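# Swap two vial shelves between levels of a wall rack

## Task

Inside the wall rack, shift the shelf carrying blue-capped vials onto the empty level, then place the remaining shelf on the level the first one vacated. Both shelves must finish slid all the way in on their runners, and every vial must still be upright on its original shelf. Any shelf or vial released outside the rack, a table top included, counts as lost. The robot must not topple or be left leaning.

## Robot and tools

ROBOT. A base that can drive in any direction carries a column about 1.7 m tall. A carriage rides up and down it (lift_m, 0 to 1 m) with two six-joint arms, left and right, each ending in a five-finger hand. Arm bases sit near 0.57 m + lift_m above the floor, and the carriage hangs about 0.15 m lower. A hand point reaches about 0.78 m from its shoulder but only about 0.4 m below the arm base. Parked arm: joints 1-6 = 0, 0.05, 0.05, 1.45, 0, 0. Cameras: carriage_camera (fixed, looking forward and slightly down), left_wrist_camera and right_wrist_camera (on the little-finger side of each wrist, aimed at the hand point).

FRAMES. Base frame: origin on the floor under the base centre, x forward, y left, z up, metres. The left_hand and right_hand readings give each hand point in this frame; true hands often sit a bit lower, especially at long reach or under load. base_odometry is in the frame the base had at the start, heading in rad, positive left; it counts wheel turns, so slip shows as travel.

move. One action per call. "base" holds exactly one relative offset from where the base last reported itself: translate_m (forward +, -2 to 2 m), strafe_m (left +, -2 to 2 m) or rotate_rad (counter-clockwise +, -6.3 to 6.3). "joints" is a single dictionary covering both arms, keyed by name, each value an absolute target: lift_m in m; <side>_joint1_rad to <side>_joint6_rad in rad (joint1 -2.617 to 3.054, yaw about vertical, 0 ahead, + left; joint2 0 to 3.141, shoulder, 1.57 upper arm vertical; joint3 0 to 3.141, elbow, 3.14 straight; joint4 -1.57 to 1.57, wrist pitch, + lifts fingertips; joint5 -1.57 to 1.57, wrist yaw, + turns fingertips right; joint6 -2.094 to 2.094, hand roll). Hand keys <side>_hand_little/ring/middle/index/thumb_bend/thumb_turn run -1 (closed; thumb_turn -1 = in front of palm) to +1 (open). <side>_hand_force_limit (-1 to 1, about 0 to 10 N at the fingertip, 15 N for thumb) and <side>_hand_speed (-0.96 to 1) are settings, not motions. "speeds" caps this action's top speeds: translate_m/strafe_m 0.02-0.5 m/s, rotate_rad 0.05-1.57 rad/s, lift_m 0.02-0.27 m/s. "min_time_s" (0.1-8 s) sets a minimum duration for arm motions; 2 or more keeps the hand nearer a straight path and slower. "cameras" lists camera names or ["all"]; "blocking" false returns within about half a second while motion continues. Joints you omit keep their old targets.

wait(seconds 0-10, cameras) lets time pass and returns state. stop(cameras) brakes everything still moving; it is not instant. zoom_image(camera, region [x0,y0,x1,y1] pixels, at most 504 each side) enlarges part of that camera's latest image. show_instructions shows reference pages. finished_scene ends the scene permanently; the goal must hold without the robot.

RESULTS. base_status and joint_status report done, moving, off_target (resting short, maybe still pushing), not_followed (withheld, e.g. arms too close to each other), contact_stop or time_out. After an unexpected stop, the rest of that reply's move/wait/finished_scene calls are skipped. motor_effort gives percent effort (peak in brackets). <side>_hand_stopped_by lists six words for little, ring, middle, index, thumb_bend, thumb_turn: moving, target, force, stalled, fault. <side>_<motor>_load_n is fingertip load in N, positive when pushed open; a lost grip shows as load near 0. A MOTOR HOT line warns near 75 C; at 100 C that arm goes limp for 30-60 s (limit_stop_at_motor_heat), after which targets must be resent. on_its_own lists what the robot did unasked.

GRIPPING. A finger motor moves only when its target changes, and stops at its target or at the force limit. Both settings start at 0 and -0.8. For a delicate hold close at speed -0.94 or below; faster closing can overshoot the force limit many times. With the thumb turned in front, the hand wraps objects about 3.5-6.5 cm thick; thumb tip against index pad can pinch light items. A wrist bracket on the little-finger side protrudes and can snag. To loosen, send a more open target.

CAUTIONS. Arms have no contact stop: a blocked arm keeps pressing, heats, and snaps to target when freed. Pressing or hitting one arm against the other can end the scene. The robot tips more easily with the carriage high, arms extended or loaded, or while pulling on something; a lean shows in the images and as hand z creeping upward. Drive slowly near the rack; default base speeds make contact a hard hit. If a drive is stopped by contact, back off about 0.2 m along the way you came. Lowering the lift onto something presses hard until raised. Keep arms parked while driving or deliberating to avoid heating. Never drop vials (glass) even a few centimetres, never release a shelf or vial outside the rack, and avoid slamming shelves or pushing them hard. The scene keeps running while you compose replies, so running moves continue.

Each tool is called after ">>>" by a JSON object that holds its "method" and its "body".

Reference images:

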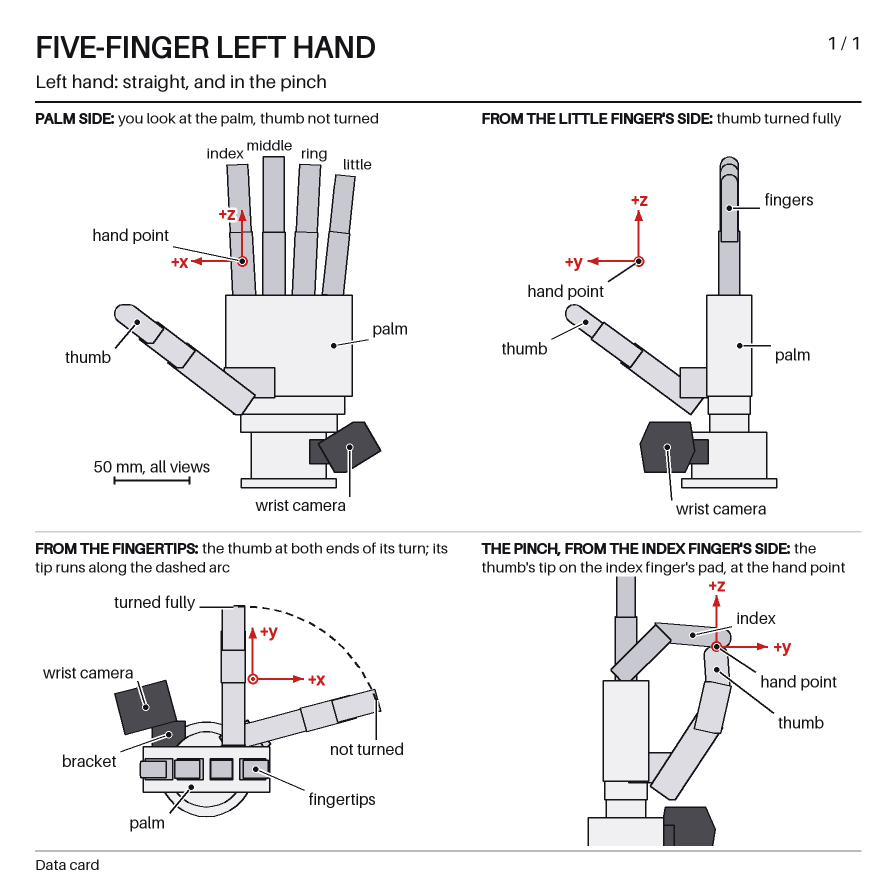

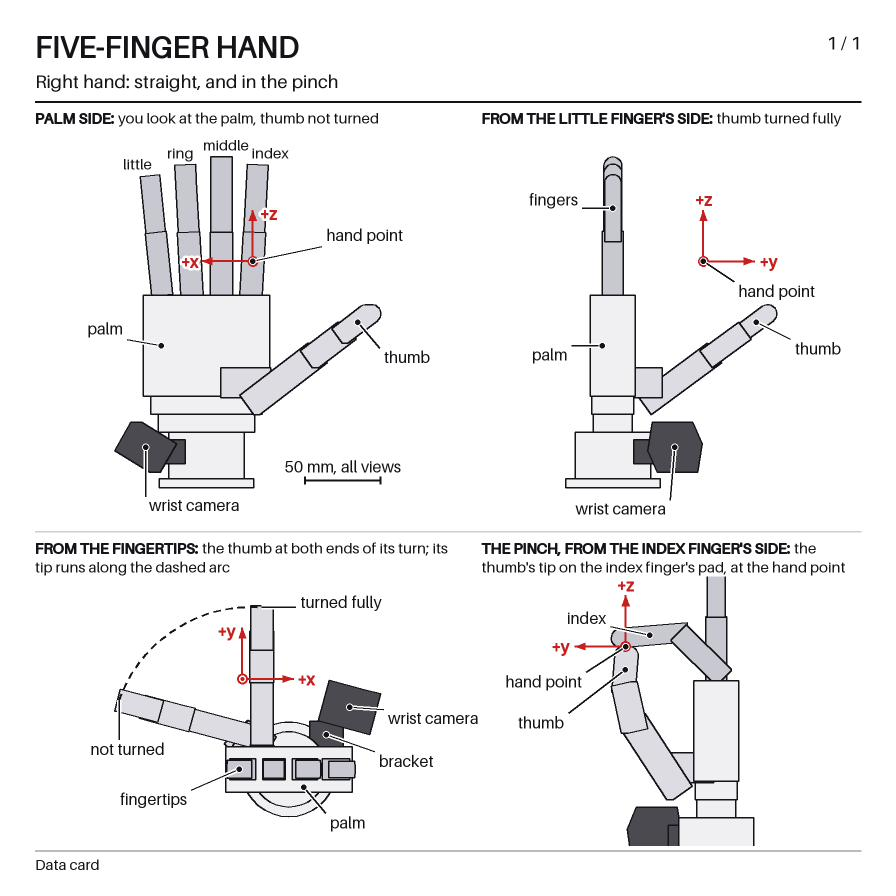

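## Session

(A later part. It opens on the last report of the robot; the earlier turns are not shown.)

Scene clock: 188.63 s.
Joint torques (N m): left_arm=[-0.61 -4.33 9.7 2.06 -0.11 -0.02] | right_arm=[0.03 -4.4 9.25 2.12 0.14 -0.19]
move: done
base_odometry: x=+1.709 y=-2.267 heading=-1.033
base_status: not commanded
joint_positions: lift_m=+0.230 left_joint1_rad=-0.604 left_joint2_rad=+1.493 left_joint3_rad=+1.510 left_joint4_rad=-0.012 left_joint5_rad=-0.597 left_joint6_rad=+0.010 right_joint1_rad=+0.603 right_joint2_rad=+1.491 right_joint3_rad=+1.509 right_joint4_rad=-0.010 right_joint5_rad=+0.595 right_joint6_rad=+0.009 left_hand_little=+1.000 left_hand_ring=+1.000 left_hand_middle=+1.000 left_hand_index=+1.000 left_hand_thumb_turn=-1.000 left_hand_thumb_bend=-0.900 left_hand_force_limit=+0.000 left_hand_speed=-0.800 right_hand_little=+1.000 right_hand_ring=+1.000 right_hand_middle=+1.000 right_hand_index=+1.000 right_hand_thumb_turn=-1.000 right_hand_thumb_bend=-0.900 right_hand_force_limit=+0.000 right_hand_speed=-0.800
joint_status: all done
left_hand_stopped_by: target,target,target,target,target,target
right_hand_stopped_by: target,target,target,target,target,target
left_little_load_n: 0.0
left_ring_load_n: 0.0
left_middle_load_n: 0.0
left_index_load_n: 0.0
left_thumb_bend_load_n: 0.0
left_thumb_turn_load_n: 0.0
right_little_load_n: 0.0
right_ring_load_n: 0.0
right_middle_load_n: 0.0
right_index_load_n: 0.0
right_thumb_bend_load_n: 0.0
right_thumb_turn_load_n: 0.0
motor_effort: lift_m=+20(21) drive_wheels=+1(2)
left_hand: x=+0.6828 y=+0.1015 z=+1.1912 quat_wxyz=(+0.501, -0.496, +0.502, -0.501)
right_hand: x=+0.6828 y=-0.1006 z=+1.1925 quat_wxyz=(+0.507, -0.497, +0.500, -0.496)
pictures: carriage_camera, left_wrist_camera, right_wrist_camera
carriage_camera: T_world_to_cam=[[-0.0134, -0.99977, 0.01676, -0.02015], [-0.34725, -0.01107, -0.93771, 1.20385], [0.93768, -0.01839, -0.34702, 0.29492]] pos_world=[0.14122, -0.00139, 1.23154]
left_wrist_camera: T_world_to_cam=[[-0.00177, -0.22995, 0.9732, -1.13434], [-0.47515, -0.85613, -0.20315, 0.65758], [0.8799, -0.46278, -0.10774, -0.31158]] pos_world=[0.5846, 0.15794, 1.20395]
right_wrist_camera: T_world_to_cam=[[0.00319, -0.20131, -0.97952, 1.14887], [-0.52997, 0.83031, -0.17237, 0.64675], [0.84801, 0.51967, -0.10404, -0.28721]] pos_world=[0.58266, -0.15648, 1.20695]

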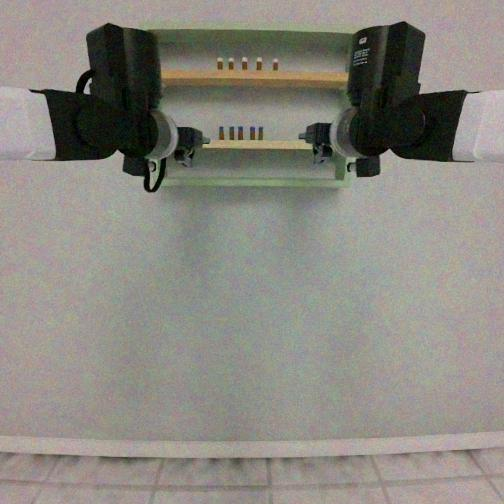

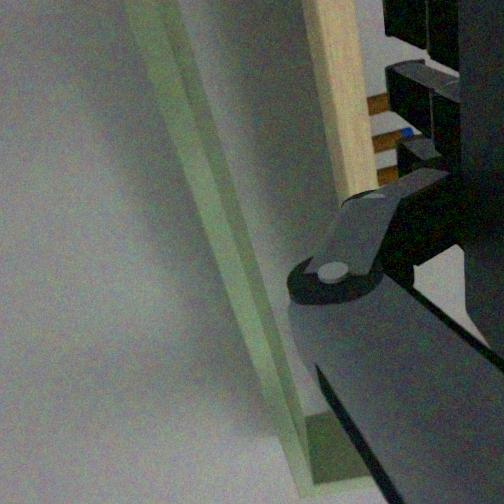

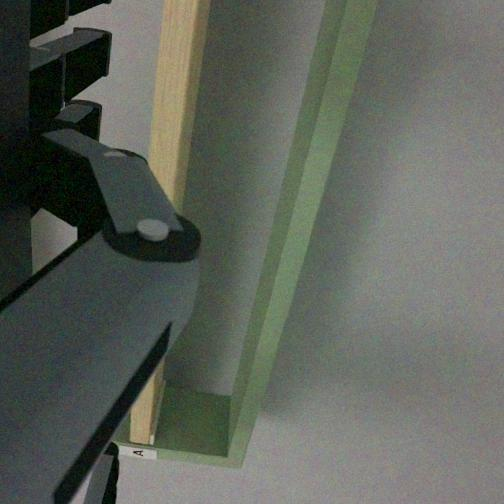

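>>> {"method": "move", "body": {"joints": {"lift_m": 0.195}, "speeds": {"lift_m": 0.1}}}

>>> {"method": "move", "body": {"base": {"translate_m": 0.04}, "speeds": {"translate_m": 0.1}, "cameras": ["all"]}}

>>> {"method": "zoom_image", "body": {"camera": "carriage_camera", "region": [130, 0, 380, 240]}}

Scene clock: 198.77 s.
Joint torques (N m): left_arm=[-0.62 -4.88 8.96 2.08 -0.13 -0.05] | right_arm=[0.06 -4.86 8.57 2.09 0.13 -0.18]
move: done
base_odometry: x=+1.709 y=-2.267 heading=-1.033
base_status: not commanded
joint_positions: lift_m=+0.195 left_joint1_rad=-0.604 left_joint2_rad=+1.499 left_joint3_rad=+1.518 left_joint4_rad=-0.013 left_joint5_rad=-0.598 left_joint6_rad=+0.010 right_joint1_rad=+0.603 right_joint2_rad=+1.497 right_joint3_rad=+1.517 right_joint4_rad=-0.008 right_joint5_rad=+0.596 right_joint6_rad=+0.009 left_hand_little=+1.000 left_hand_ring=+1.000 left_hand_middle=+1.000 left_hand_index=+1.000 left_hand_thumb_turn=-1.000 left_hand_thumb_bend=-0.900 left_hand_force_limit=+0.000 left_hand_speed=-0.800 right_hand_little=+1.000 right_hand_ring=+1.000 right_hand_middle=+1.000 right_hand_index=+1.000 right_hand_thumb_turn=-1.000 right_hand_thumb_bend=-0.900 right_hand_force_limit=+0.000 right_hand_speed=-0.800
joint_status: all done
left_hand_stopped_by: target,target,target,target,target,target
right_hand_stopped_by: target,target,target,target,target,target
left_little_load_n: 0.0
left_ring_load_n: 0.0
left_middle_load_n: 0.0
left_index_load_n: 0.0
left_thumb_bend_load_n: 0.0
left_thumb_turn_load_n: 0.0
right_little_load_n: 0.0
right_ring_load_n: 0.0
right_middle_load_n: 0.0
right_index_load_n: 0.0
right_thumb_bend_load_n: 0.0
right_thumb_turn_load_n: 0.0
motor_effort: lift_m=+19(20) drive_wheels=+1(1)
left_hand: x=+0.6841 y=+0.1009 z=+1.1574 quat_wxyz=(+0.502, -0.496, +0.501, -0.501)
right_hand: x=+0.6841 y=-0.1000 z=+1.1595 quat_wxyz=(+0.508, -0.495, +0.500, -0.497)
pictures: none

Scene clock: 199.87 s.
Joint torques (N m): left_arm=[-0.53 -4.81 9.05 2.07 -0.1 -0.03] | right_arm=[-0.08 -4.97 8.59 2.07 0.08 -0.19]
move: done
base_odometry: x=+1.730 y=-2.302 heading=-1.034
base_status: done
joint_positions: lift_m=+0.195 left_joint1_rad=-0.605 left_joint2_rad=+1.500 left_joint3_rad=+1.518 left_joint4_rad=-0.013 left_joint5_rad=-0.601 left_joint6_rad=+0.010 right_joint1_rad=+0.605 right_joint2_rad=+1.498 right_joint3_rad=+1.517 right_joint4_rad=-0.007 right_joint5_rad=+0.601 right_joint6_rad=+0.009 left_hand_little=+1.000 left_hand_ring=+1.000 left_hand_middle=+1.000 left_hand_index=+1.000 left_hand_thumb_turn=-1.000 left_hand_thumb_bend=-0.900 left_hand_force_limit=+0.000 left_hand_speed=-0.800 right_hand_little=+1.000 right_hand_ring=+1.000 right_hand_middle=+1.000 right_hand_index=+1.000 right_hand_thumb_turn=-1.000 right_hand_thumb_bend=-0.900 right_hand_force_limit=+0.000 right_hand_speed=-0.800
joint_status: not commanded
left_hand_stopped_by: target,target,target,target,target,target
right_hand_stopped_by: target,target,target,target,target,target
left_little_load_n: 0.0
left_ring_load_n: 0.0
left_middle_load_n: 0.0
left_index_load_n: 0.0
left_thumb_bend_load_n: 0.0
left_thumb_turn_load_n: 0.0
right_little_load_n: 0.0
right_ring_load_n: 0.0
right_middle_load_n: 0.0
right_index_load_n: 0.0
right_thumb_bend_load_n: 0.0
right_thumb_turn_load_n: 0.5
motor_effort: lift_m=+20(20) drive_wheels=-3(11)
left_hand: x=+0.6841 y=+0.1006 z=+1.1569 quat_wxyz=(+0.502, -0.496, +0.502, -0.500)
right_hand: x=+0.6841 y=-0.0998 z=+1.1592 quat_wxyz=(+0.507, -0.495, +0.501, -0.498)
pictures: carriage_camera, left_wrist_camera, right_wrist_camera
carriage_camera: T_world_to_cam=[[-0.0134, -0.99977, 0.01676, -0.01956], [-0.34725, -0.01107, -0.93771, 1.17112], [0.93768, -0.01839, -0.34702, 0.28281]] pos_world=[0.14122, -0.00139, 1.19664]
left_wrist_camera: T_world_to_cam=[[-0.00179, -0.22948, 0.97331, -1.1013], [-0.47273, -0.8575, -0.20304, 0.64885], [0.8812, -0.46048, -0.10694, -0.31883]] pos_world=[0.58571, 0.15685, 1.16956]
right_wrist_camera: T_world_to_cam=[[0.00599, -0.19916, -0.97995, 1.11517], [-0.52585, 0.83291, -0.17249, 0.63867], [0.85056, 0.51634, -0.09974, -0.2992]] pos_world=[0.58365, -0.15537, 1.17314]

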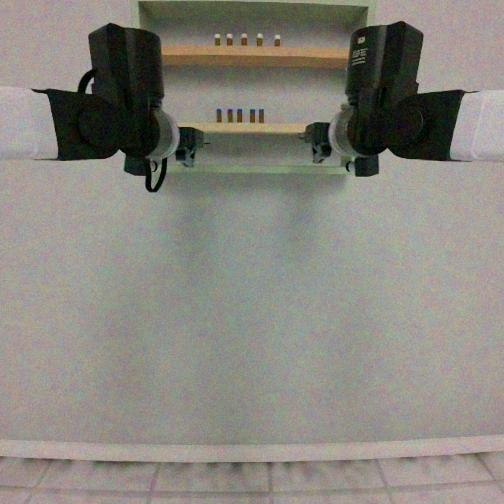

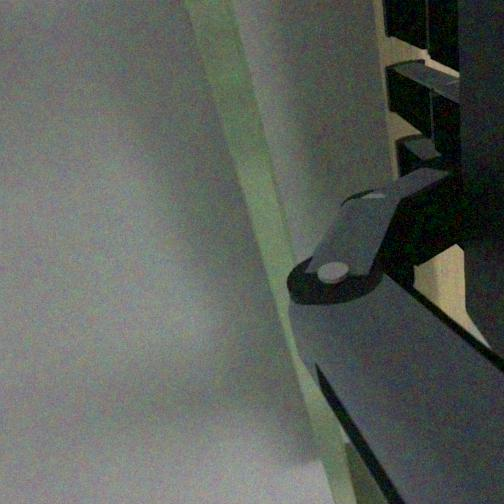

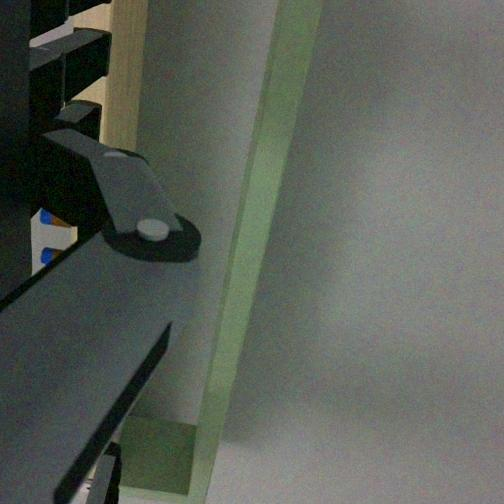

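Scaled by 2.016 from the camera's image (finer frame: 720x720).

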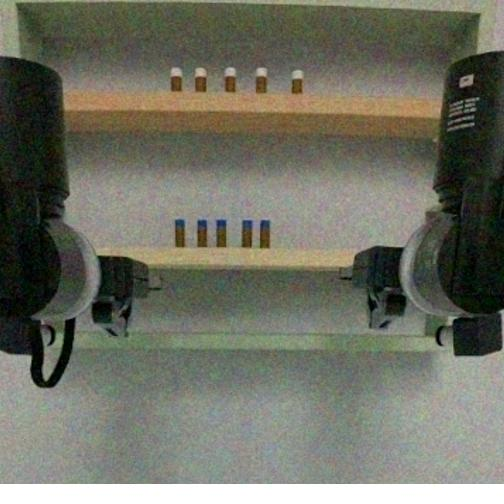

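>>> {"method": "zoom_image", "body": {"camera": "carriage_camera", "region": [280, 90, 360, 170]}}

>>> {"method": "zoom_image", "body": {"camera": "carriage_camera", "region": [165, 90, 245, 170]}}

Scaled by 6.300 from the camera's image (finer frame: 720x720).

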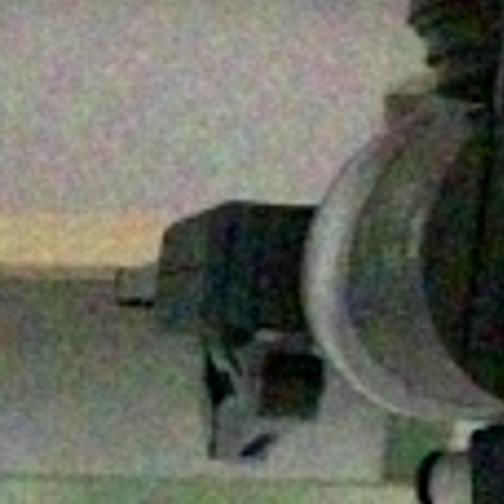

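Scaled by 6.300 from the camera's image (finer frame: 720x720).

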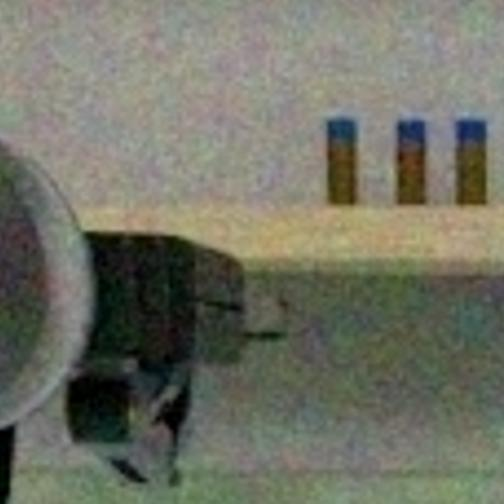

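>>> {"method": "move", "body": {"joints": {"right_joint3_rad": 1.518, "right_joint4_rad": 0.022, "lift_m": 0.191}, "min_time_s": 1, "cameras": ["carriage_camera"]}}

>>> {"method": "zoom_image", "body": {"camera": "carriage_camera", "region": [165, 60, 345, 200]}}

Scene clock: 221.50 s.
Joint torques (N m): left_arm=[-0.49 -5 8.99 2.08 -0.08 -0.03] | right_arm=[-0.12 -5.12 6.68 2.15 0.06 -0.19]
Motor temperatures (°C): left_arm=[26 30 43 39 25 25] | right_arm=[26 32 46 43 24 26]
move: done
base_odometry: x=+1.730 y=-2.302 heading=-1.034
base_status: not commanded
joint_positions: lift_m=+0.191 left_joint1_rad=-0.605 left_joint2_rad=+1.501 left_joint3_rad=+1.519 left_joint4_rad=-0.015 left_joint5_rad=-0.602 left_joint6_rad=+0.010 right_joint1_rad=+0.605 right_joint2_rad=+1.499 right_joint3_rad=+1.517 right_joint4_rad=+0.009 right_joint5_rad=+0.601 right_joint6_rad=+0.009 left_hand_little=+1.000 left_hand_ring=+1.000 left_hand_middle=+1.000 left_hand_index=+1.000 left_hand_thumb_turn=-1.000 left_hand_thumb_bend=-0.900 left_hand_force_limit=+0.000 left_hand_speed=-0.800 right_hand_little=+1.000 right_hand_ring=+1.000 right_hand_middle=+1.000 right_hand_index=+1.000 right_hand_thumb_turn=-1.000 right_hand_thumb_bend=-0.900 right_hand_force_limit=+0.000 right_hand_speed=-0.800
joint_status: all done
left_hand_stopped_by: target,target,target,target,target,target
right_hand_stopped_by: target,target,target,target,target,target
left_little_load_n: 0.0
left_ring_load_n: 0.0
left_middle_load_n: 0.0
left_index_load_n: 0.0
left_thumb_bend_load_n: 0.0
left_thumb_turn_load_n: 0.0
right_little_load_n: 0.0
right_ring_load_n: 0.0
right_middle_load_n: 0.0
right_index_load_n: 0.0
right_thumb_bend_load_n: 0.0
right_thumb_turn_load_n: 0.0
motor_effort: lift_m=+19(20) drive_wheels=-2(3)
left_hand: x=+0.6843 y=+0.1007 z=+1.1525 quat_wxyz=(+0.502, -0.497, +0.502, -0.500)
right_hand: x=+0.6851 y=-0.0992 z=+1.1591 quat_wxyz=(+0.513, -0.489, +0.500, -0.499)
carriage_camera: T_world_to_cam=[[-0.0134, -0.99977, 0.01676, -0.0195], [-0.34725, -0.01107, -0.93771, 1.16747], [0.93768, -0.01839, -0.34702, 0.28146]] pos_world=[0.14122, -0.00139, 1.19274]

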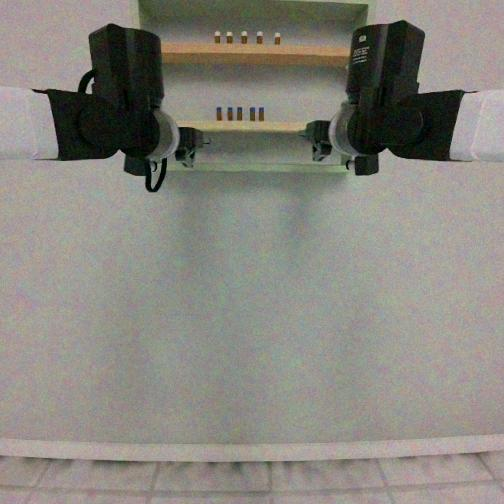

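Scaled by 2.800 from the camera's image (finer frame: 720x720).

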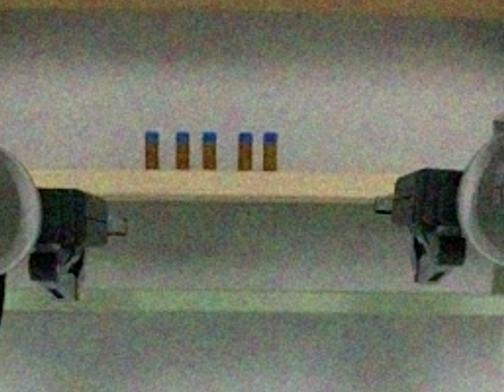

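>>> {"method": "move", "body": {"joints": {"right_joint3_rad": 1.505}, "min_time_s": 1, "cameras": ["carriage_camera"]}}

>>> {"method": "zoom_image", "body": {"camera": "carriage_camera", "region": [165, 60, 345, 200]}}

Scene clock: 226.83 s.
Joint torques (N m): left_arm=[-0.43 -5.01 8.9 2.06 -0.08 -0.04] | right_arm=[-0.12 -5.09 5.6 2.14 0.06 -0.19]
move: done
base_odometry: x=+1.730 y=-2.302 heading=-1.034
base_status: not commanded
joint_positions: lift_m=+0.191 left_joint1_rad=-0.605 left_joint2_rad=+1.501 left_joint3_rad=+1.519 left_joint4_rad=-0.015 left_joint5_rad=-0.602 left_joint6_rad=+0.010 right_joint1_rad=+0.605 right_joint2_rad=+1.499 right_joint3_rad=+1.517 right_joint4_rad=+0.009 right_joint5_rad=+0.601 right_joint6_rad=+0.009 left_hand_little=+1.000 left_hand_ring=+1.000 left_hand_middle=+1.000 left_hand_index=+1.000 left_hand_thumb_turn=-1.000 left_hand_thumb_bend=-0.900 left_hand_force_limit=+0.000 left_hand_speed=-0.800 right_hand_little=+1.000 right_hand_ring=+1.000 right_hand_middle=+1.000 right_hand_index=+1.000 right_hand_thumb_turn=-1.000 right_hand_thumb_bend=-0.900 right_hand_force_limit=+0.000 right_hand_speed=-0.800
joint_status: all done
left_hand_stopped_by: target,target,target,target,target,target
right_hand_stopped_by: target,target,target,target,target,target
left_little_load_n: 0.0
left_ring_load_n: 0.0
left_middle_load_n: 0.0
left_index_load_n: 0.0
left_thumb_bend_load_n: 0.0
left_thumb_turn_load_n: 0.0
right_little_load_n: 0.0
right_ring_load_n: 0.0
right_middle_load_n: -0.5
right_index_load_n: 0.0
right_thumb_bend_load_n: 0.0
right_thumb_turn_load_n: 0.0
motor_effort: lift_m=+19(20) drive_wheels=-2(2)
left_hand: x=+0.6843 y=+0.1007 z=+1.1525 quat_wxyz=(+0.502, -0.497, +0.502, -0.500)
right_hand: x=+0.6851 y=-0.0992 z=+1.1592 quat_wxyz=(+0.513, -0.489, +0.500, -0.499)
carriage_camera: T_world_to_cam=[[-0.0134, -0.99977, 0.01676, -0.0195], [-0.34725, -0.01107, -0.93771, 1.16747], [0.93768, -0.01839, -0.34702, 0.28146]] pos_world=[0.14122, -0.00139, 1.19274]

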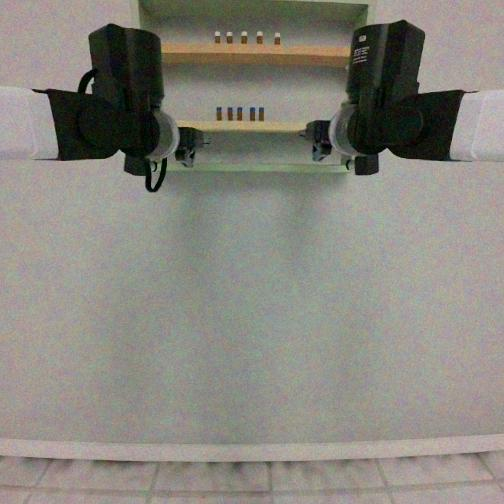

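Scaled by 2.800 from the camera's image (finer frame: 720x720).

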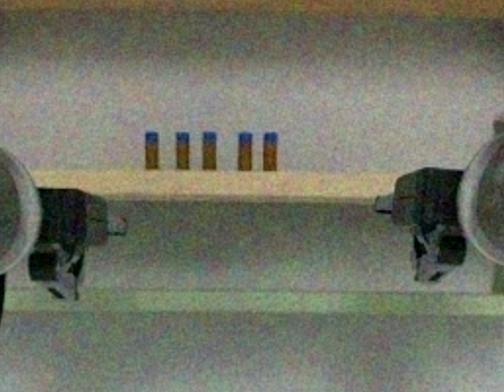

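>>> {"method": "move", "body": {"joints": {"right_joint3_rad": 1.487}, "min_time_s": 1}}

Scene clock: 232.50 s.
Joint torques (N m): left_arm=[-0.49 -4.96 8.95 2.09 -0.1 -0.04] | right_arm=[-0.13 -5.14 5.94 2.14 0.07 -0.19]
move: done
base_odometry: x=+1.730 y=-2.302 heading=-1.034
base_status: not commanded
joint_positions: lift_m=+0.191 left_joint1_rad=-0.605 left_joint2_rad=+1.501 left_joint3_rad=+1.519 left_joint4_rad=-0.015 left_joint5_rad=-0.602 left_joint6_rad=+0.010 right_joint1_rad=+0.605 right_joint2_rad=+1.499 right_joint3_rad=+1.495 right_joint4_rad=+0.011 right_joint5_rad=+0.601 right_joint6_rad=+0.009 left_hand_little=+1.000 left_hand_ring=+1.000 left_hand_middle=+1.000 left_hand_index=+1.000 left_hand_thumb_turn=-1.000 left_hand_thumb_bend=-0.900 left_hand_force_limit=+0.000 left_hand_speed=-0.800 right_hand_little=+1.000 right_hand_ring=+1.000 right_hand_middle=+1.000 right_hand_index=+1.000 right_hand_thumb_turn=-1.000 right_hand_thumb_bend=-0.900 right_hand_force_limit=+0.000 right_hand_speed=-0.800
joint_status: all done
left_hand_stopped_by: target,target,target,target,target,target
right_hand_stopped_by: target,target,target,target,target,target
left_little_load_n: 0.0
left_ring_load_n: 0.0
left_middle_load_n: 0.0
left_index_load_n: 0.0
left_thumb_bend_load_n: 0.0
left_thumb_turn_load_n: 0.0
right_little_load_n: 0.0
right_ring_load_n: 0.0
right_middle_load_n: 0.0
right_index_load_n: 0.0
right_thumb_bend_load_n: 0.0
right_thumb_turn_load_n: 0.0
motor_effort: lift_m=+20(20) drive_wheels=-2(2)
left_hand: x=+0.6843 y=+0.1007 z=+1.1525 quat_wxyz=(+0.502, -0.497, +0.502, -0.500)
right_hand: x=+0.6853 y=-0.0991 z=+1.1485 quat_wxyz=(+0.505, -0.496, +0.501, -0.497)
pictures: none

>>> {"method": "move", "body": {"cameras": ["carriage_camera"]}}

>>> {"method": "zoom_image", "body": {"camera": "carriage_camera", "region": [165, 60, 345, 200]}}

Scene clock: 235.97 s.
Joint torques (N m): left_arm=[-0.49 -5.09 8.9 2.07 -0.09 -0.04] | right_arm=[-0.1 -5.16 5.96 2.14 0.06 -0.19]
Motor temperatures (°C): left_arm=[25 30 44 40 25 25] | right_arm=[26 32 44 44 24 26]
base_odometry: x=+1.730 y=-2.302 heading=-1.034
base_status: not commanded
joint_positions: lift_m=+0.191 left_joint1_rad=-0.605 left_joint2_rad=+1.501 left_joint3_rad=+1.519 left_joint4_rad=-0.015 left_joint5_rad=-0.602 left_joint6_rad=+0.010 right_joint1_rad=+0.605 right_joint2_rad=+1.499 right_joint3_rad=+1.495 right_joint4_rad=+0.011 right_joint5_rad=+0.601 right_joint6_rad=+0.009 left_hand_little=+1.000 left_hand_ring=+1.000 left_hand_middle=+1.000 left_hand_index=+1.000 left_hand_thumb_turn=-1.000 left_hand_thumb_bend=-0.900 left_hand_force_limit=+0.000 left_hand_speed=-0.800 right_hand_little=+1.000 right_hand_ring=+1.000 right_hand_middle=+1.000 right_hand_index=+1.000 right_hand_thumb_turn=-1.000 right_hand_thumb_bend=-0.900 right_hand_force_limit=+0.000 right_hand_speed=-0.800
joint_status: all done
left_hand_stopped_by: target,target,target,target,target,target
right_hand_stopped_by: target,target,target,target,target,target
left_little_load_n: 0.0
left_ring_load_n: 0.0
left_middle_load_n: 0.0
left_index_load_n: 0.0
left_thumb_bend_load_n: 0.0
left_thumb_turn_load_n: 0.0
right_little_load_n: 0.0
right_ring_load_n: 0.0
right_middle_load_n: 0.0
right_index_load_n: 0.0
right_thumb_bend_load_n: 0.0
right_thumb_turn_load_n: 0.0
motor_effort: lift_m=+19(20) drive_wheels=-2(2)
left_hand: x=+0.6843 y=+0.1007 z=+1.1525 quat_wxyz=(+0.502, -0.497, +0.502, -0.500) (m; base frame)
right_hand: x=+0.6853 y=-0.0991 z=+1.1485 quat_wxyz=(+0.505, -0.496, +0.501, -0.497) (m; base frame)
pictures: carriage_camera
camera_calibration:
carriage_camera: T_world_to_cam=[[-0.0134, -0.99977, 0.01676, -0.0195], [-0.34725, -0.01107, -0.93771, 1.16747], [0.93768, -0.01839, -0.34702, 0.28146]] pos_world=[0.14122, -0.00139, 1.19274]

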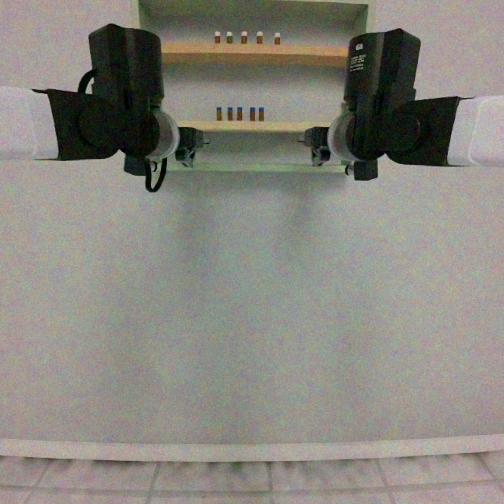

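Scaled by 2.800 from the camera's image (finer frame: 720x720).

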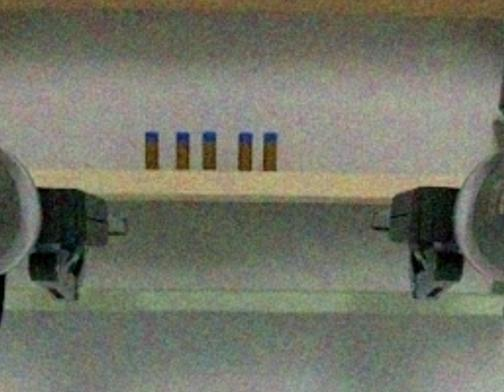

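>>> {"method": "move", "body": {"joints": {"left_joint3_rad": 1.568, "right_joint4_rad": 0.043, "lift_m": 0.184}, "min_time_s": 1, "cameras": ["carriage_camera"]}}

>>> {"method": "zoom_image", "body": {"camera": "carriage_camera", "region": [165, 60, 345, 200]}}

Scene clock: 251.77 s.
Joint torques (N m): left_arm=[-0.46 -5.22 9.81 2.1 -0.09 -0.05] | right_arm=[-0.13 -5.19 6.43 2.15 0.05 -0.19]
move: done
base_odometry: x=+1.730 y=-2.302 heading=-1.034
base_status: not commanded
joint_positions: lift_m=+0.184 left_joint1_rad=-0.605 left_joint2_rad=+1.503 left_joint3_rad=+1.539 left_joint4_rad=-0.016 left_joint5_rad=-0.603 left_joint6_rad=+0.009 right_joint1_rad=+0.605 right_joint2_rad=+1.499 right_joint3_rad=+1.490 right_joint4_rad=+0.030 right_joint5_rad=+0.602 right_joint6_rad=+0.009 left_hand_little=+1.000 left_hand_ring=+1.000 left_hand_middle=+1.000 left_hand_index=+1.000 left_hand_thumb_turn=-1.000 left_hand_thumb_bend=-0.900 left_hand_force_limit=+0.000 left_hand_speed=-0.800 right_hand_little=+1.000 right_hand_ring=+1.000 right_hand_middle=+1.000 right_hand_index=+1.000 right_hand_thumb_turn=-1.000 right_hand_thumb_bend=-0.900 right_hand_force_limit=+0.000 right_hand_speed=-0.800
joint_status: all done
left_hand_stopped_by: target,target,target,target,target,target
right_hand_stopped_by: target,target,target,target,target,target
left_little_load_n: 0.0
left_ring_load_n: 0.0
left_middle_load_n: 0.0
left_index_load_n: 0.0
left_thumb_bend_load_n: 0.0
left_thumb_turn_load_n: 0.0
right_little_load_n: 0.0
right_ring_load_n: -0.5
right_middle_load_n: -0.5
right_index_load_n: 0.0
right_thumb_bend_load_n: 0.0
right_thumb_turn_load_n: 0.0
motor_effort: lift_m=+19(21) drive_wheels=-2(3)
left_hand: x=+0.6845 y=+0.1006 z=+1.1539 quat_wxyz=(+0.503, -0.496, +0.496, -0.505)
right_hand: x=+0.6863 y=-0.0987 z=+1.1435 quat_wxyz=(+0.510, -0.491, +0.500, -0.498)
carriage_camera: T_world_to_cam=[[-0.0134, -0.99977, 0.01676, -0.01938], [-0.34725, -0.01107, -0.93771, 1.16081], [0.93768, -0.01839, -0.34702, 0.27899]] pos_world=[0.14122, -0.00139, 1.18564]

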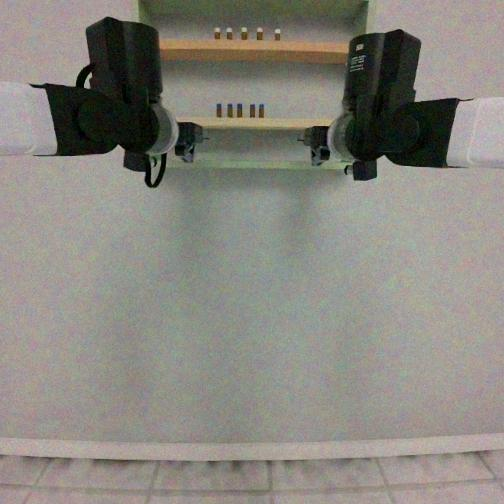

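Scaled by 2.800 from the camera's image (finer frame: 720x720).

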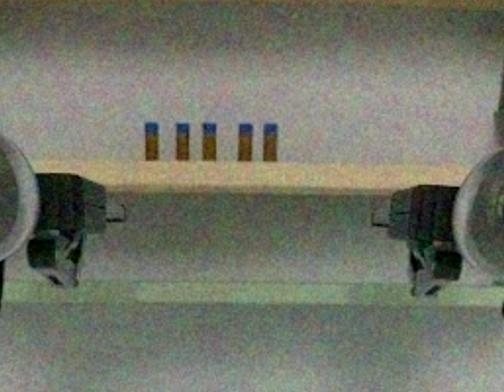

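>>> {"method": "move", "body": {"base": {"translate_m": 0.04}, "speeds": {"translate_m": 0.05}, "cameras": ["all"]}}

>>> {"method": "zoom_image", "body": {"camera": "carriage_camera", "region": [165, 60, 345, 200]}}

Scene clock: 257.53 s.
Joint torques (N m): left_arm=[-0.39 -5.16 9.54 2.07 -0.07 -0.05] | right_arm=[-0.17 -5.12 6.38 2.09 0.05 -0.19]
move: done
base_odometry: x=+1.750 y=-2.336 heading=-1.034
base_status: done
joint_positions: lift_m=+0.184 left_joint1_rad=-0.606 left_joint2_rad=+1.503 left_joint3_rad=+1.541 left_joint4_rad=-0.016 left_joint5_rad=-0.604 left_joint6_rad=+0.009 right_joint1_rad=+0.605 right_joint2_rad=+1.499 right_joint3_rad=+1.490 right_joint4_rad=+0.035 right_joint5_rad=+0.603 right_joint6_rad=+0.009 left_hand_little=+1.000 left_hand_ring=+1.000 left_hand_middle=+1.000 left_hand_index=+1.000 left_hand_thumb_turn=-1.000 left_hand_thumb_bend=-0.900 left_hand_force_limit=+0.000 left_hand_speed=-0.800 right_hand_little=+1.000 right_hand_ring=+1.000 right_hand_middle=+1.000 right_hand_index=+1.000 right_hand_thumb_turn=-1.000 right_hand_thumb_bend=-0.900 right_hand_force_limit=+0.000 right_hand_speed=-0.800
joint_status: not commanded
left_hand_stopped_by: target,target,target,target,target,target
right_hand_stopped_by: target,target,target,target,target,target
left_little_load_n: 0.0
left_ring_load_n: 0.0
left_middle_load_n: 0.0
left_index_load_n: 0.0
left_thumb_bend_load_n: 0.0
left_thumb_turn_load_n: 0.0
right_little_load_n: 0.0
right_ring_load_n: 0.0
right_middle_load_n: 0.0
right_index_load_n: -0.5
right_thumb_bend_load_n: 0.5
right_thumb_turn_load_n: 0.0
motor_effort: lift_m=+19(20) drive_wheels=-3(11)
left_hand: x=+0.6843 y=+0.1003 z=+1.1548 quat_wxyz=(+0.503, -0.496, +0.495, -0.506)
right_hand: x=+0.6865 y=-0.0984 z=+1.1448 quat_wxyz=(+0.512, -0.489, +0.500, -0.499)
pictures: carriage_camera, left_wrist_camera, right_wrist_camera
carriage_camera: T_world_to_cam=[[-0.0134, -0.99977, 0.01676, -0.01938], [-0.34725, -0.01107, -0.93771, 1.16081], [0.93768, -0.01839, -0.34702, 0.27899]] pos_world=[0.14122, -0.00139, 1.18564]
left_wrist_camera: T_world_to_cam=[[-0.01462, -0.21991, 0.97541, -1.09405], [-0.46897, -0.86005, -0.20094, 0.6435], [0.88309, -0.46037, -0.09056, -0.33957]] pos_world=[0.58565, 0.15652, 1.16569]
right_wrist_camera: T_world_to_cam=[[0.01679, -0.19145, -0.98136, 1.09634], [-0.52265, 0.83505, -0.17185, 0.63354], [0.85238, 0.51579, -0.08604, -0.3204]] pos_world=[0.58582, -0.15389, 1.1572]

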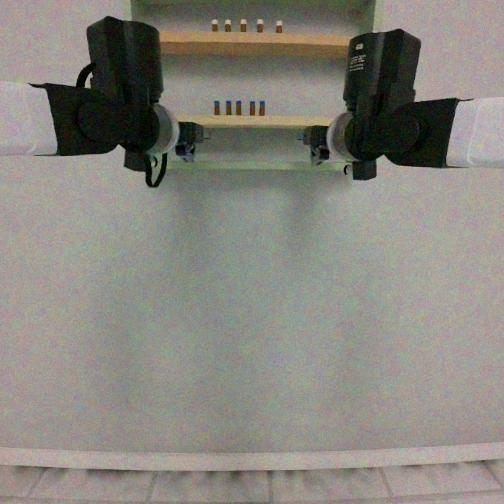

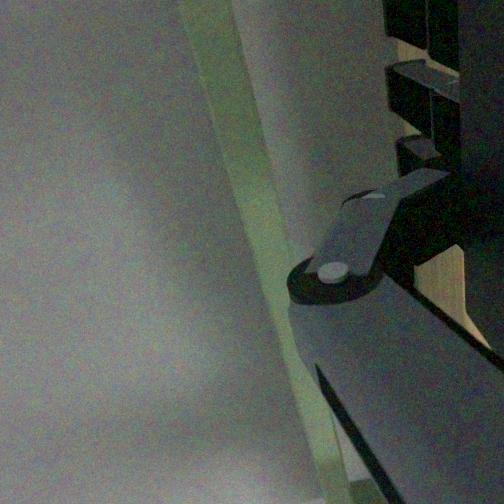

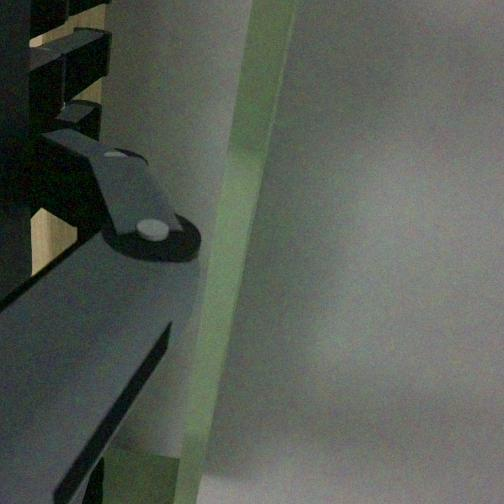

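Scaled by 2.800 from the camera's image (finer frame: 720x720).

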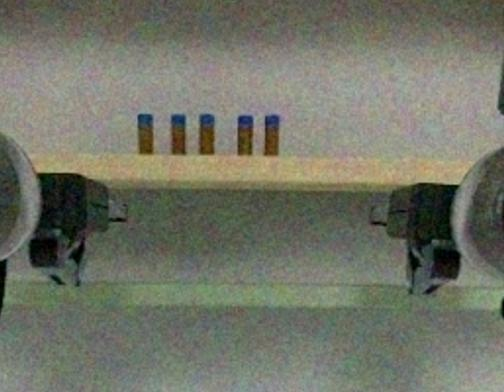

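>>> {"method": "move", "body": {"base": {"translate_m": 0.035}, "speeds": {"translate_m": 0.05}, "cameras": ["all"]}}

>>> {"method": "zoom_image", "body": {"camera": "carriage_camera", "region": [165, 60, 345, 200]}}

Scene clock: 266.50 s.
Joint torques (N m): left_arm=[-0.25 -5.16 9.46 2.09 -0.05 -0.02] | right_arm=[-0.23 -5.16 6.38 2.08 0.02 -0.19]
move: done
base_odometry: x=+1.768 y=-2.366 heading=-1.034
base_status: done
joint_positions: lift_m=+0.184 left_joint1_rad=-0.608 left_joint2_rad=+1.503 left_joint3_rad=+1.541 left_joint4_rad=-0.015 left_joint5_rad=-0.604 left_joint6_rad=+0.009 right_joint1_rad=+0.605 right_joint2_rad=+1.499 right_joint3_rad=+1.490 right_joint4_rad=+0.036 right_joint5_rad=+0.604 right_joint6_rad=+0.009 left_hand_little=+1.000 left_hand_ring=+1.000 left_hand_middle=+1.000 left_hand_index=+1.000 left_hand_thumb_turn=-1.000 left_hand_thumb_bend=-0.900 left_hand_force_limit=+0.000 left_hand_speed=-0.800 right_hand_little=+1.000 right_hand_ring=+1.000 right_hand_middle=+1.000 right_hand_index=+1.000 right_hand_thumb_turn=-1.000 right_hand_thumb_bend=-0.900 right_hand_force_limit=+0.000 right_hand_speed=-0.800
joint_status: not commanded
left_hand_stopped_by: target,target,target,target,target,target
right_hand_stopped_by: target,target,target,target,target,target
left_little_load_n: -0.5
left_ring_load_n: 0.0
left_middle_load_n: 0.0
left_index_load_n: 0.0
left_thumb_bend_load_n: 0.0
left_thumb_turn_load_n: 0.0
right_little_load_n: 0.0
right_ring_load_n: 0.0
right_middle_load_n: -0.5
right_index_load_n: 0.0
right_thumb_bend_load_n: 0.0
right_thumb_turn_load_n: 0.0
motor_effort: lift_m=+19(20) drive_wheels=-3(11)
left_hand: x=+0.6841 y=+0.0999 z=+1.1553 quat_wxyz=(+0.503, -0.495, +0.495, -0.506)
right_hand: x=+0.6865 y=-0.0983 z=+1.1451 quat_wxyz=(+0.512, -0.489, +0.500, -0.499)
pictures: carriage_camera, left_wrist_camera, right_wrist_camera
carriage_camera: T_world_to_cam=[[-0.0134, -0.99977, 0.01676, -0.01938], [-0.34725, -0.01107, -0.93771, 1.16081], [0.93768, -0.01839, -0.34702, 0.27899]] pos_world=[0.14122, -0.00139, 1.18564]
left_wrist_camera: T_world_to_cam=[[-0.01561, -0.21931, 0.97553, -1.09409], [-0.46912, -0.85999, -0.20084, 0.64309], [0.883, -0.46078, -0.08946, -0.34071]] pos_world=[0.58545, 0.15612, 1.166]
right_wrist_camera: T_world_to_cam=[[0.01757, -0.19079, -0.98147, 1.09623], [-0.52214, 0.83539, -0.17174, 0.63311], [0.85268, 0.51548, -0.08494, -0.32193]] pos_world=[0.58581, -0.15379, 1.1573]

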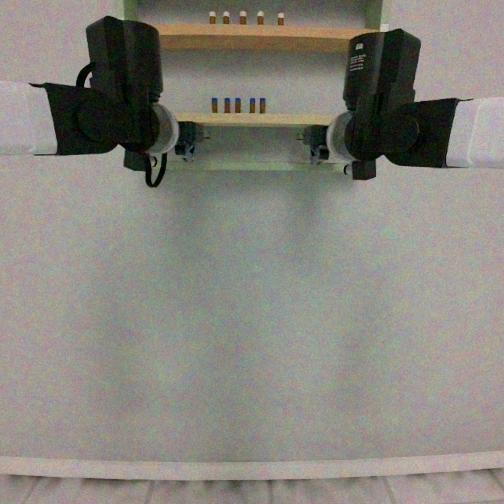

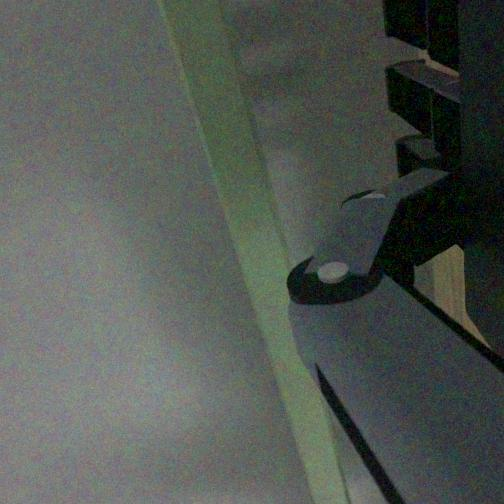

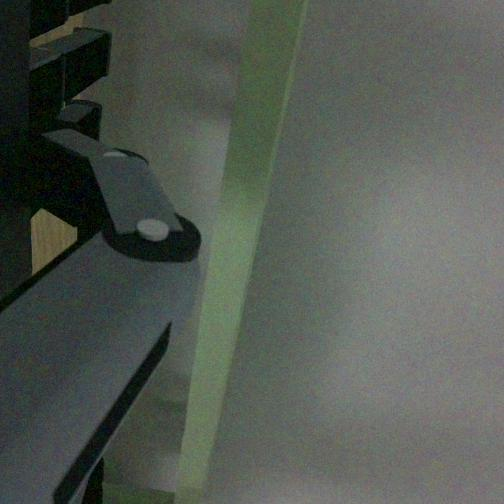

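Scaled by 2.800 from the camera's image (finer frame: 720x720).

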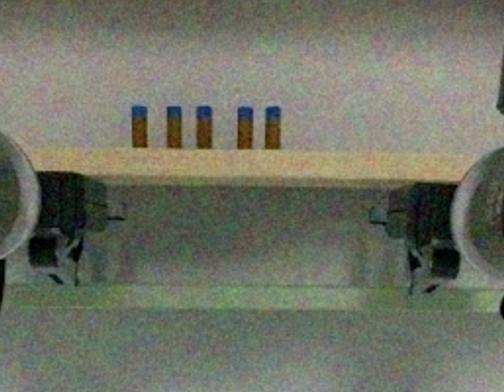

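>>> {"method": "zoom_image", "body": {"camera": "carriage_camera", "region": [110, 0, 400, 70]}}

Scaled by 1.738 from the camera's image (finer frame: 720x720).

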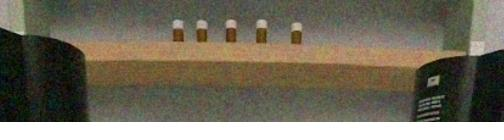

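>>> {"method": "move", "body": {"base": {"translate_m": 0.016}, "speeds": {"translate_m": 0.03}}}

>>> {"method": "move", "body": {"joints": {"lift_m": 0.190}, "speeds": {"lift_m": 0.02}, "cameras": ["all"]}}

>>> {"method": "zoom_image", "body": {"camera": "carriage_camera", "region": [165, 60, 345, 200]}}

Scene clock: 277.23 s.
Joint torques (N m): left_arm=[-0.24 -5.08 9.39 2.08 -0.06 -0.05] | right_arm=[-0.28 -5.19 6.49 2.08 0.02 -0.19]
move: done
base_odometry: x=+1.776 y=-2.380 heading=-1.034
base_status: done
joint_positions: lift_m=+0.184 left_joint1_rad=-0.608 left_joint2_rad=+1.503 left_joint3_rad=+1.542 left_joint4_rad=-0.015 left_joint5_rad=-0.605 left_joint6_rad=+0.009 right_joint1_rad=+0.606 right_joint2_rad=+1.499 right_joint3_rad=+1.490 right_joint4_rad=+0.037 right_joint5_rad=+0.604 right_joint6_rad=+0.009 left_hand_little=+1.000 left_hand_ring=+1.000 left_hand_middle=+1.000 left_hand_index=+1.000 left_hand_thumb_turn=-1.000 left_hand_thumb_bend=-0.900 left_hand_force_limit=+0.000 left_hand_speed=-0.800 right_hand_little=+1.000 right_hand_ring=+1.000 right_hand_middle=+1.000 right_hand_index=+1.000 right_hand_thumb_turn=-1.000 right_hand_thumb_bend=-0.900 right_hand_force_limit=+0.000 right_hand_speed=-0.800
joint_status: not commanded
left_hand_stopped_by: target,target,target,target,target,target
right_hand_stopped_by: target,target,target,target,target,target
left_little_load_n: 0.0
left_ring_load_n: 0.0
left_middle_load_n: 0.0
left_index_load_n: 0.0
left_thumb_bend_load_n: 0.5
left_thumb_turn_load_n: 0.0
right_little_load_n: 0.0
right_ring_load_n: 0.0
right_middle_load_n: 0.0
right_index_load_n: 0.0
right_thumb_bend_load_n: 0.0
right_thumb_turn_load_n: 0.0
motor_effort: lift_m=+19(20) drive_wheels=+1(11)
left_hand: x=+0.6841 y=+0.1000 z=+1.1559 quat_wxyz=(+0.503, -0.496, +0.494, -0.507)
right_hand: x=+0.6864 y=-0.0981 z=+1.1453 quat_wxyz=(+0.512, -0.489, +0.500, -0.499)
pictures: none

Scene clock: 277.83 s.
Joint torques (N m): left_arm=[-0.38 -5.12 9.35 2.1 -0.03 -0.04] | right_arm=[-0.27 -5.2 6.46 2.05 0.03 -0.19]
move: done
base_odometry: x=+1.776 y=-2.380 heading=-1.034
base_status: not commanded
joint_positions: lift_m=+0.190 left_joint1_rad=-0.608 left_joint2_rad=+1.503 left_joint3_rad=+1.542 left_joint4_rad=-0.015 left_joint5_rad=-0.605 left_joint6_rad=+0.009 right_joint1_rad=+0.606 right_joint2_rad=+1.499 right_joint3_rad=+1.490 right_joint4_rad=+0.037 right_joint5_rad=+0.604 right_joint6_rad=+0.009 left_hand_little=+1.000 left_hand_ring=+1.000 left_hand_middle=+1.000 left_hand_index=+1.000 left_hand_thumb_turn=-1.000 left_hand_thumb_bend=-0.900 left_hand_force_limit=+0.000 left_hand_speed=-0.800 right_hand_little=+1.000 right_hand_ring=+1.000 right_hand_middle=+1.000 right_hand_index=+1.000 right_hand_thumb_turn=-1.000 right_hand_thumb_bend=-0.900 right_hand_force_limit=+0.000 right_hand_speed=-0.800
joint_status: all done
left_hand_stopped_by: target,target,target,target,target,target
right_hand_stopped_by: target,target,target,target,target,target
left_little_load_n: 0.0
left_ring_load_n: 0.0
left_middle_load_n: 0.0
left_index_load_n: 0.0
left_thumb_bend_load_n: 0.0
left_thumb_turn_load_n: 0.0
right_little_load_n: 0.0
right_ring_load_n: 0.0
right_middle_load_n: 0.0
right_index_load_n: 0.0
right_thumb_bend_load_n: 0.0
right_thumb_turn_load_n: 0.0
motor_effort: lift_m=+23(27) drive_wheels=+1(2)
left_hand: x=+0.6841 y=+0.1000 z=+1.1614 quat_wxyz=(+0.503, -0.496, +0.494, -0.507)
right_hand: x=+0.6863 y=-0.0981 z=+1.1507 quat_wxyz=(+0.512, -0.489, +0.500, -0.499)
pictures: carriage_camera, left_wrist_camera, right_wrist_camera
carriage_camera: T_world_to_cam=[[-0.0134, -0.99977, 0.01676, -0.01947], [-0.34725, -0.01107, -0.93771, 1.16606], [0.93768, -0.01839, -0.34702, 0.28094]] pos_world=[0.14122, -0.00139, 1.19124]
left_wrist_camera: T_world_to_cam=[[-0.01634, -0.21871, 0.97565, -1.09973], [-0.46831, -0.86046, -0.20073, 0.64385], [0.88341, -0.46019, -0.08836, -0.34176]] pos_world=[0.58546, 0.15622, 1.172]
right_wrist_camera: T_world_to_cam=[[0.0179, -0.19059, -0.98151, 1.10164], [-0.52208, 0.83542, -0.17174, 0.63377], [0.85271, 0.5155, -0.08455, -0.32186]] pos_world=[0.58561, -0.15359, 1.1629]

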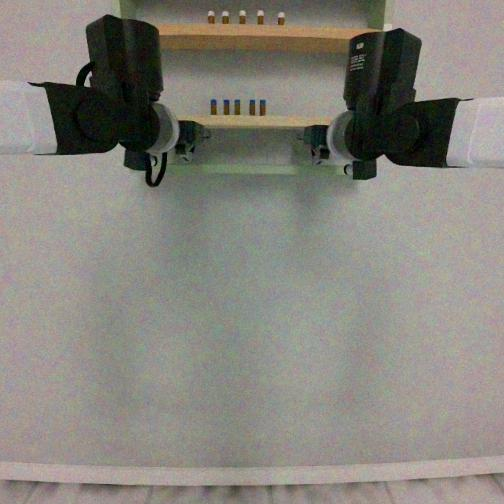

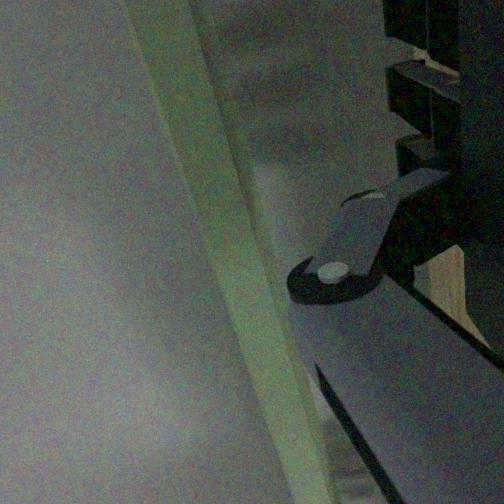

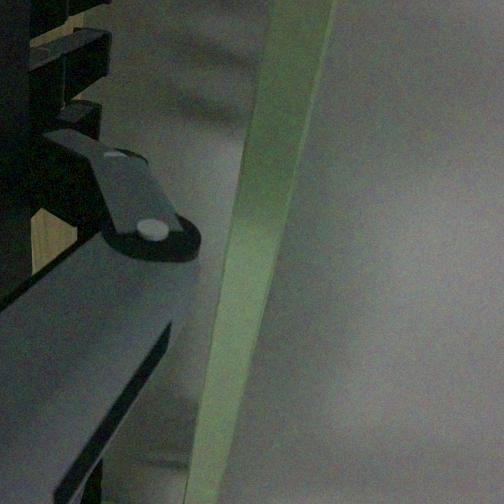

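Scaled by 2.800 from the camera's image (finer frame: 720x720).

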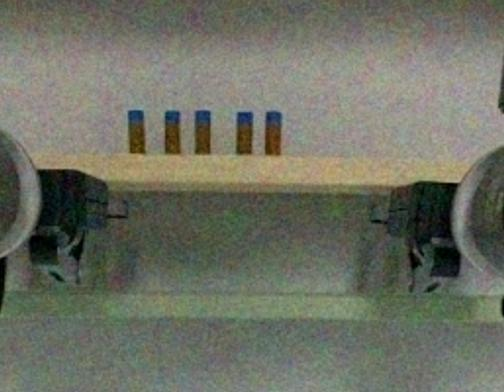

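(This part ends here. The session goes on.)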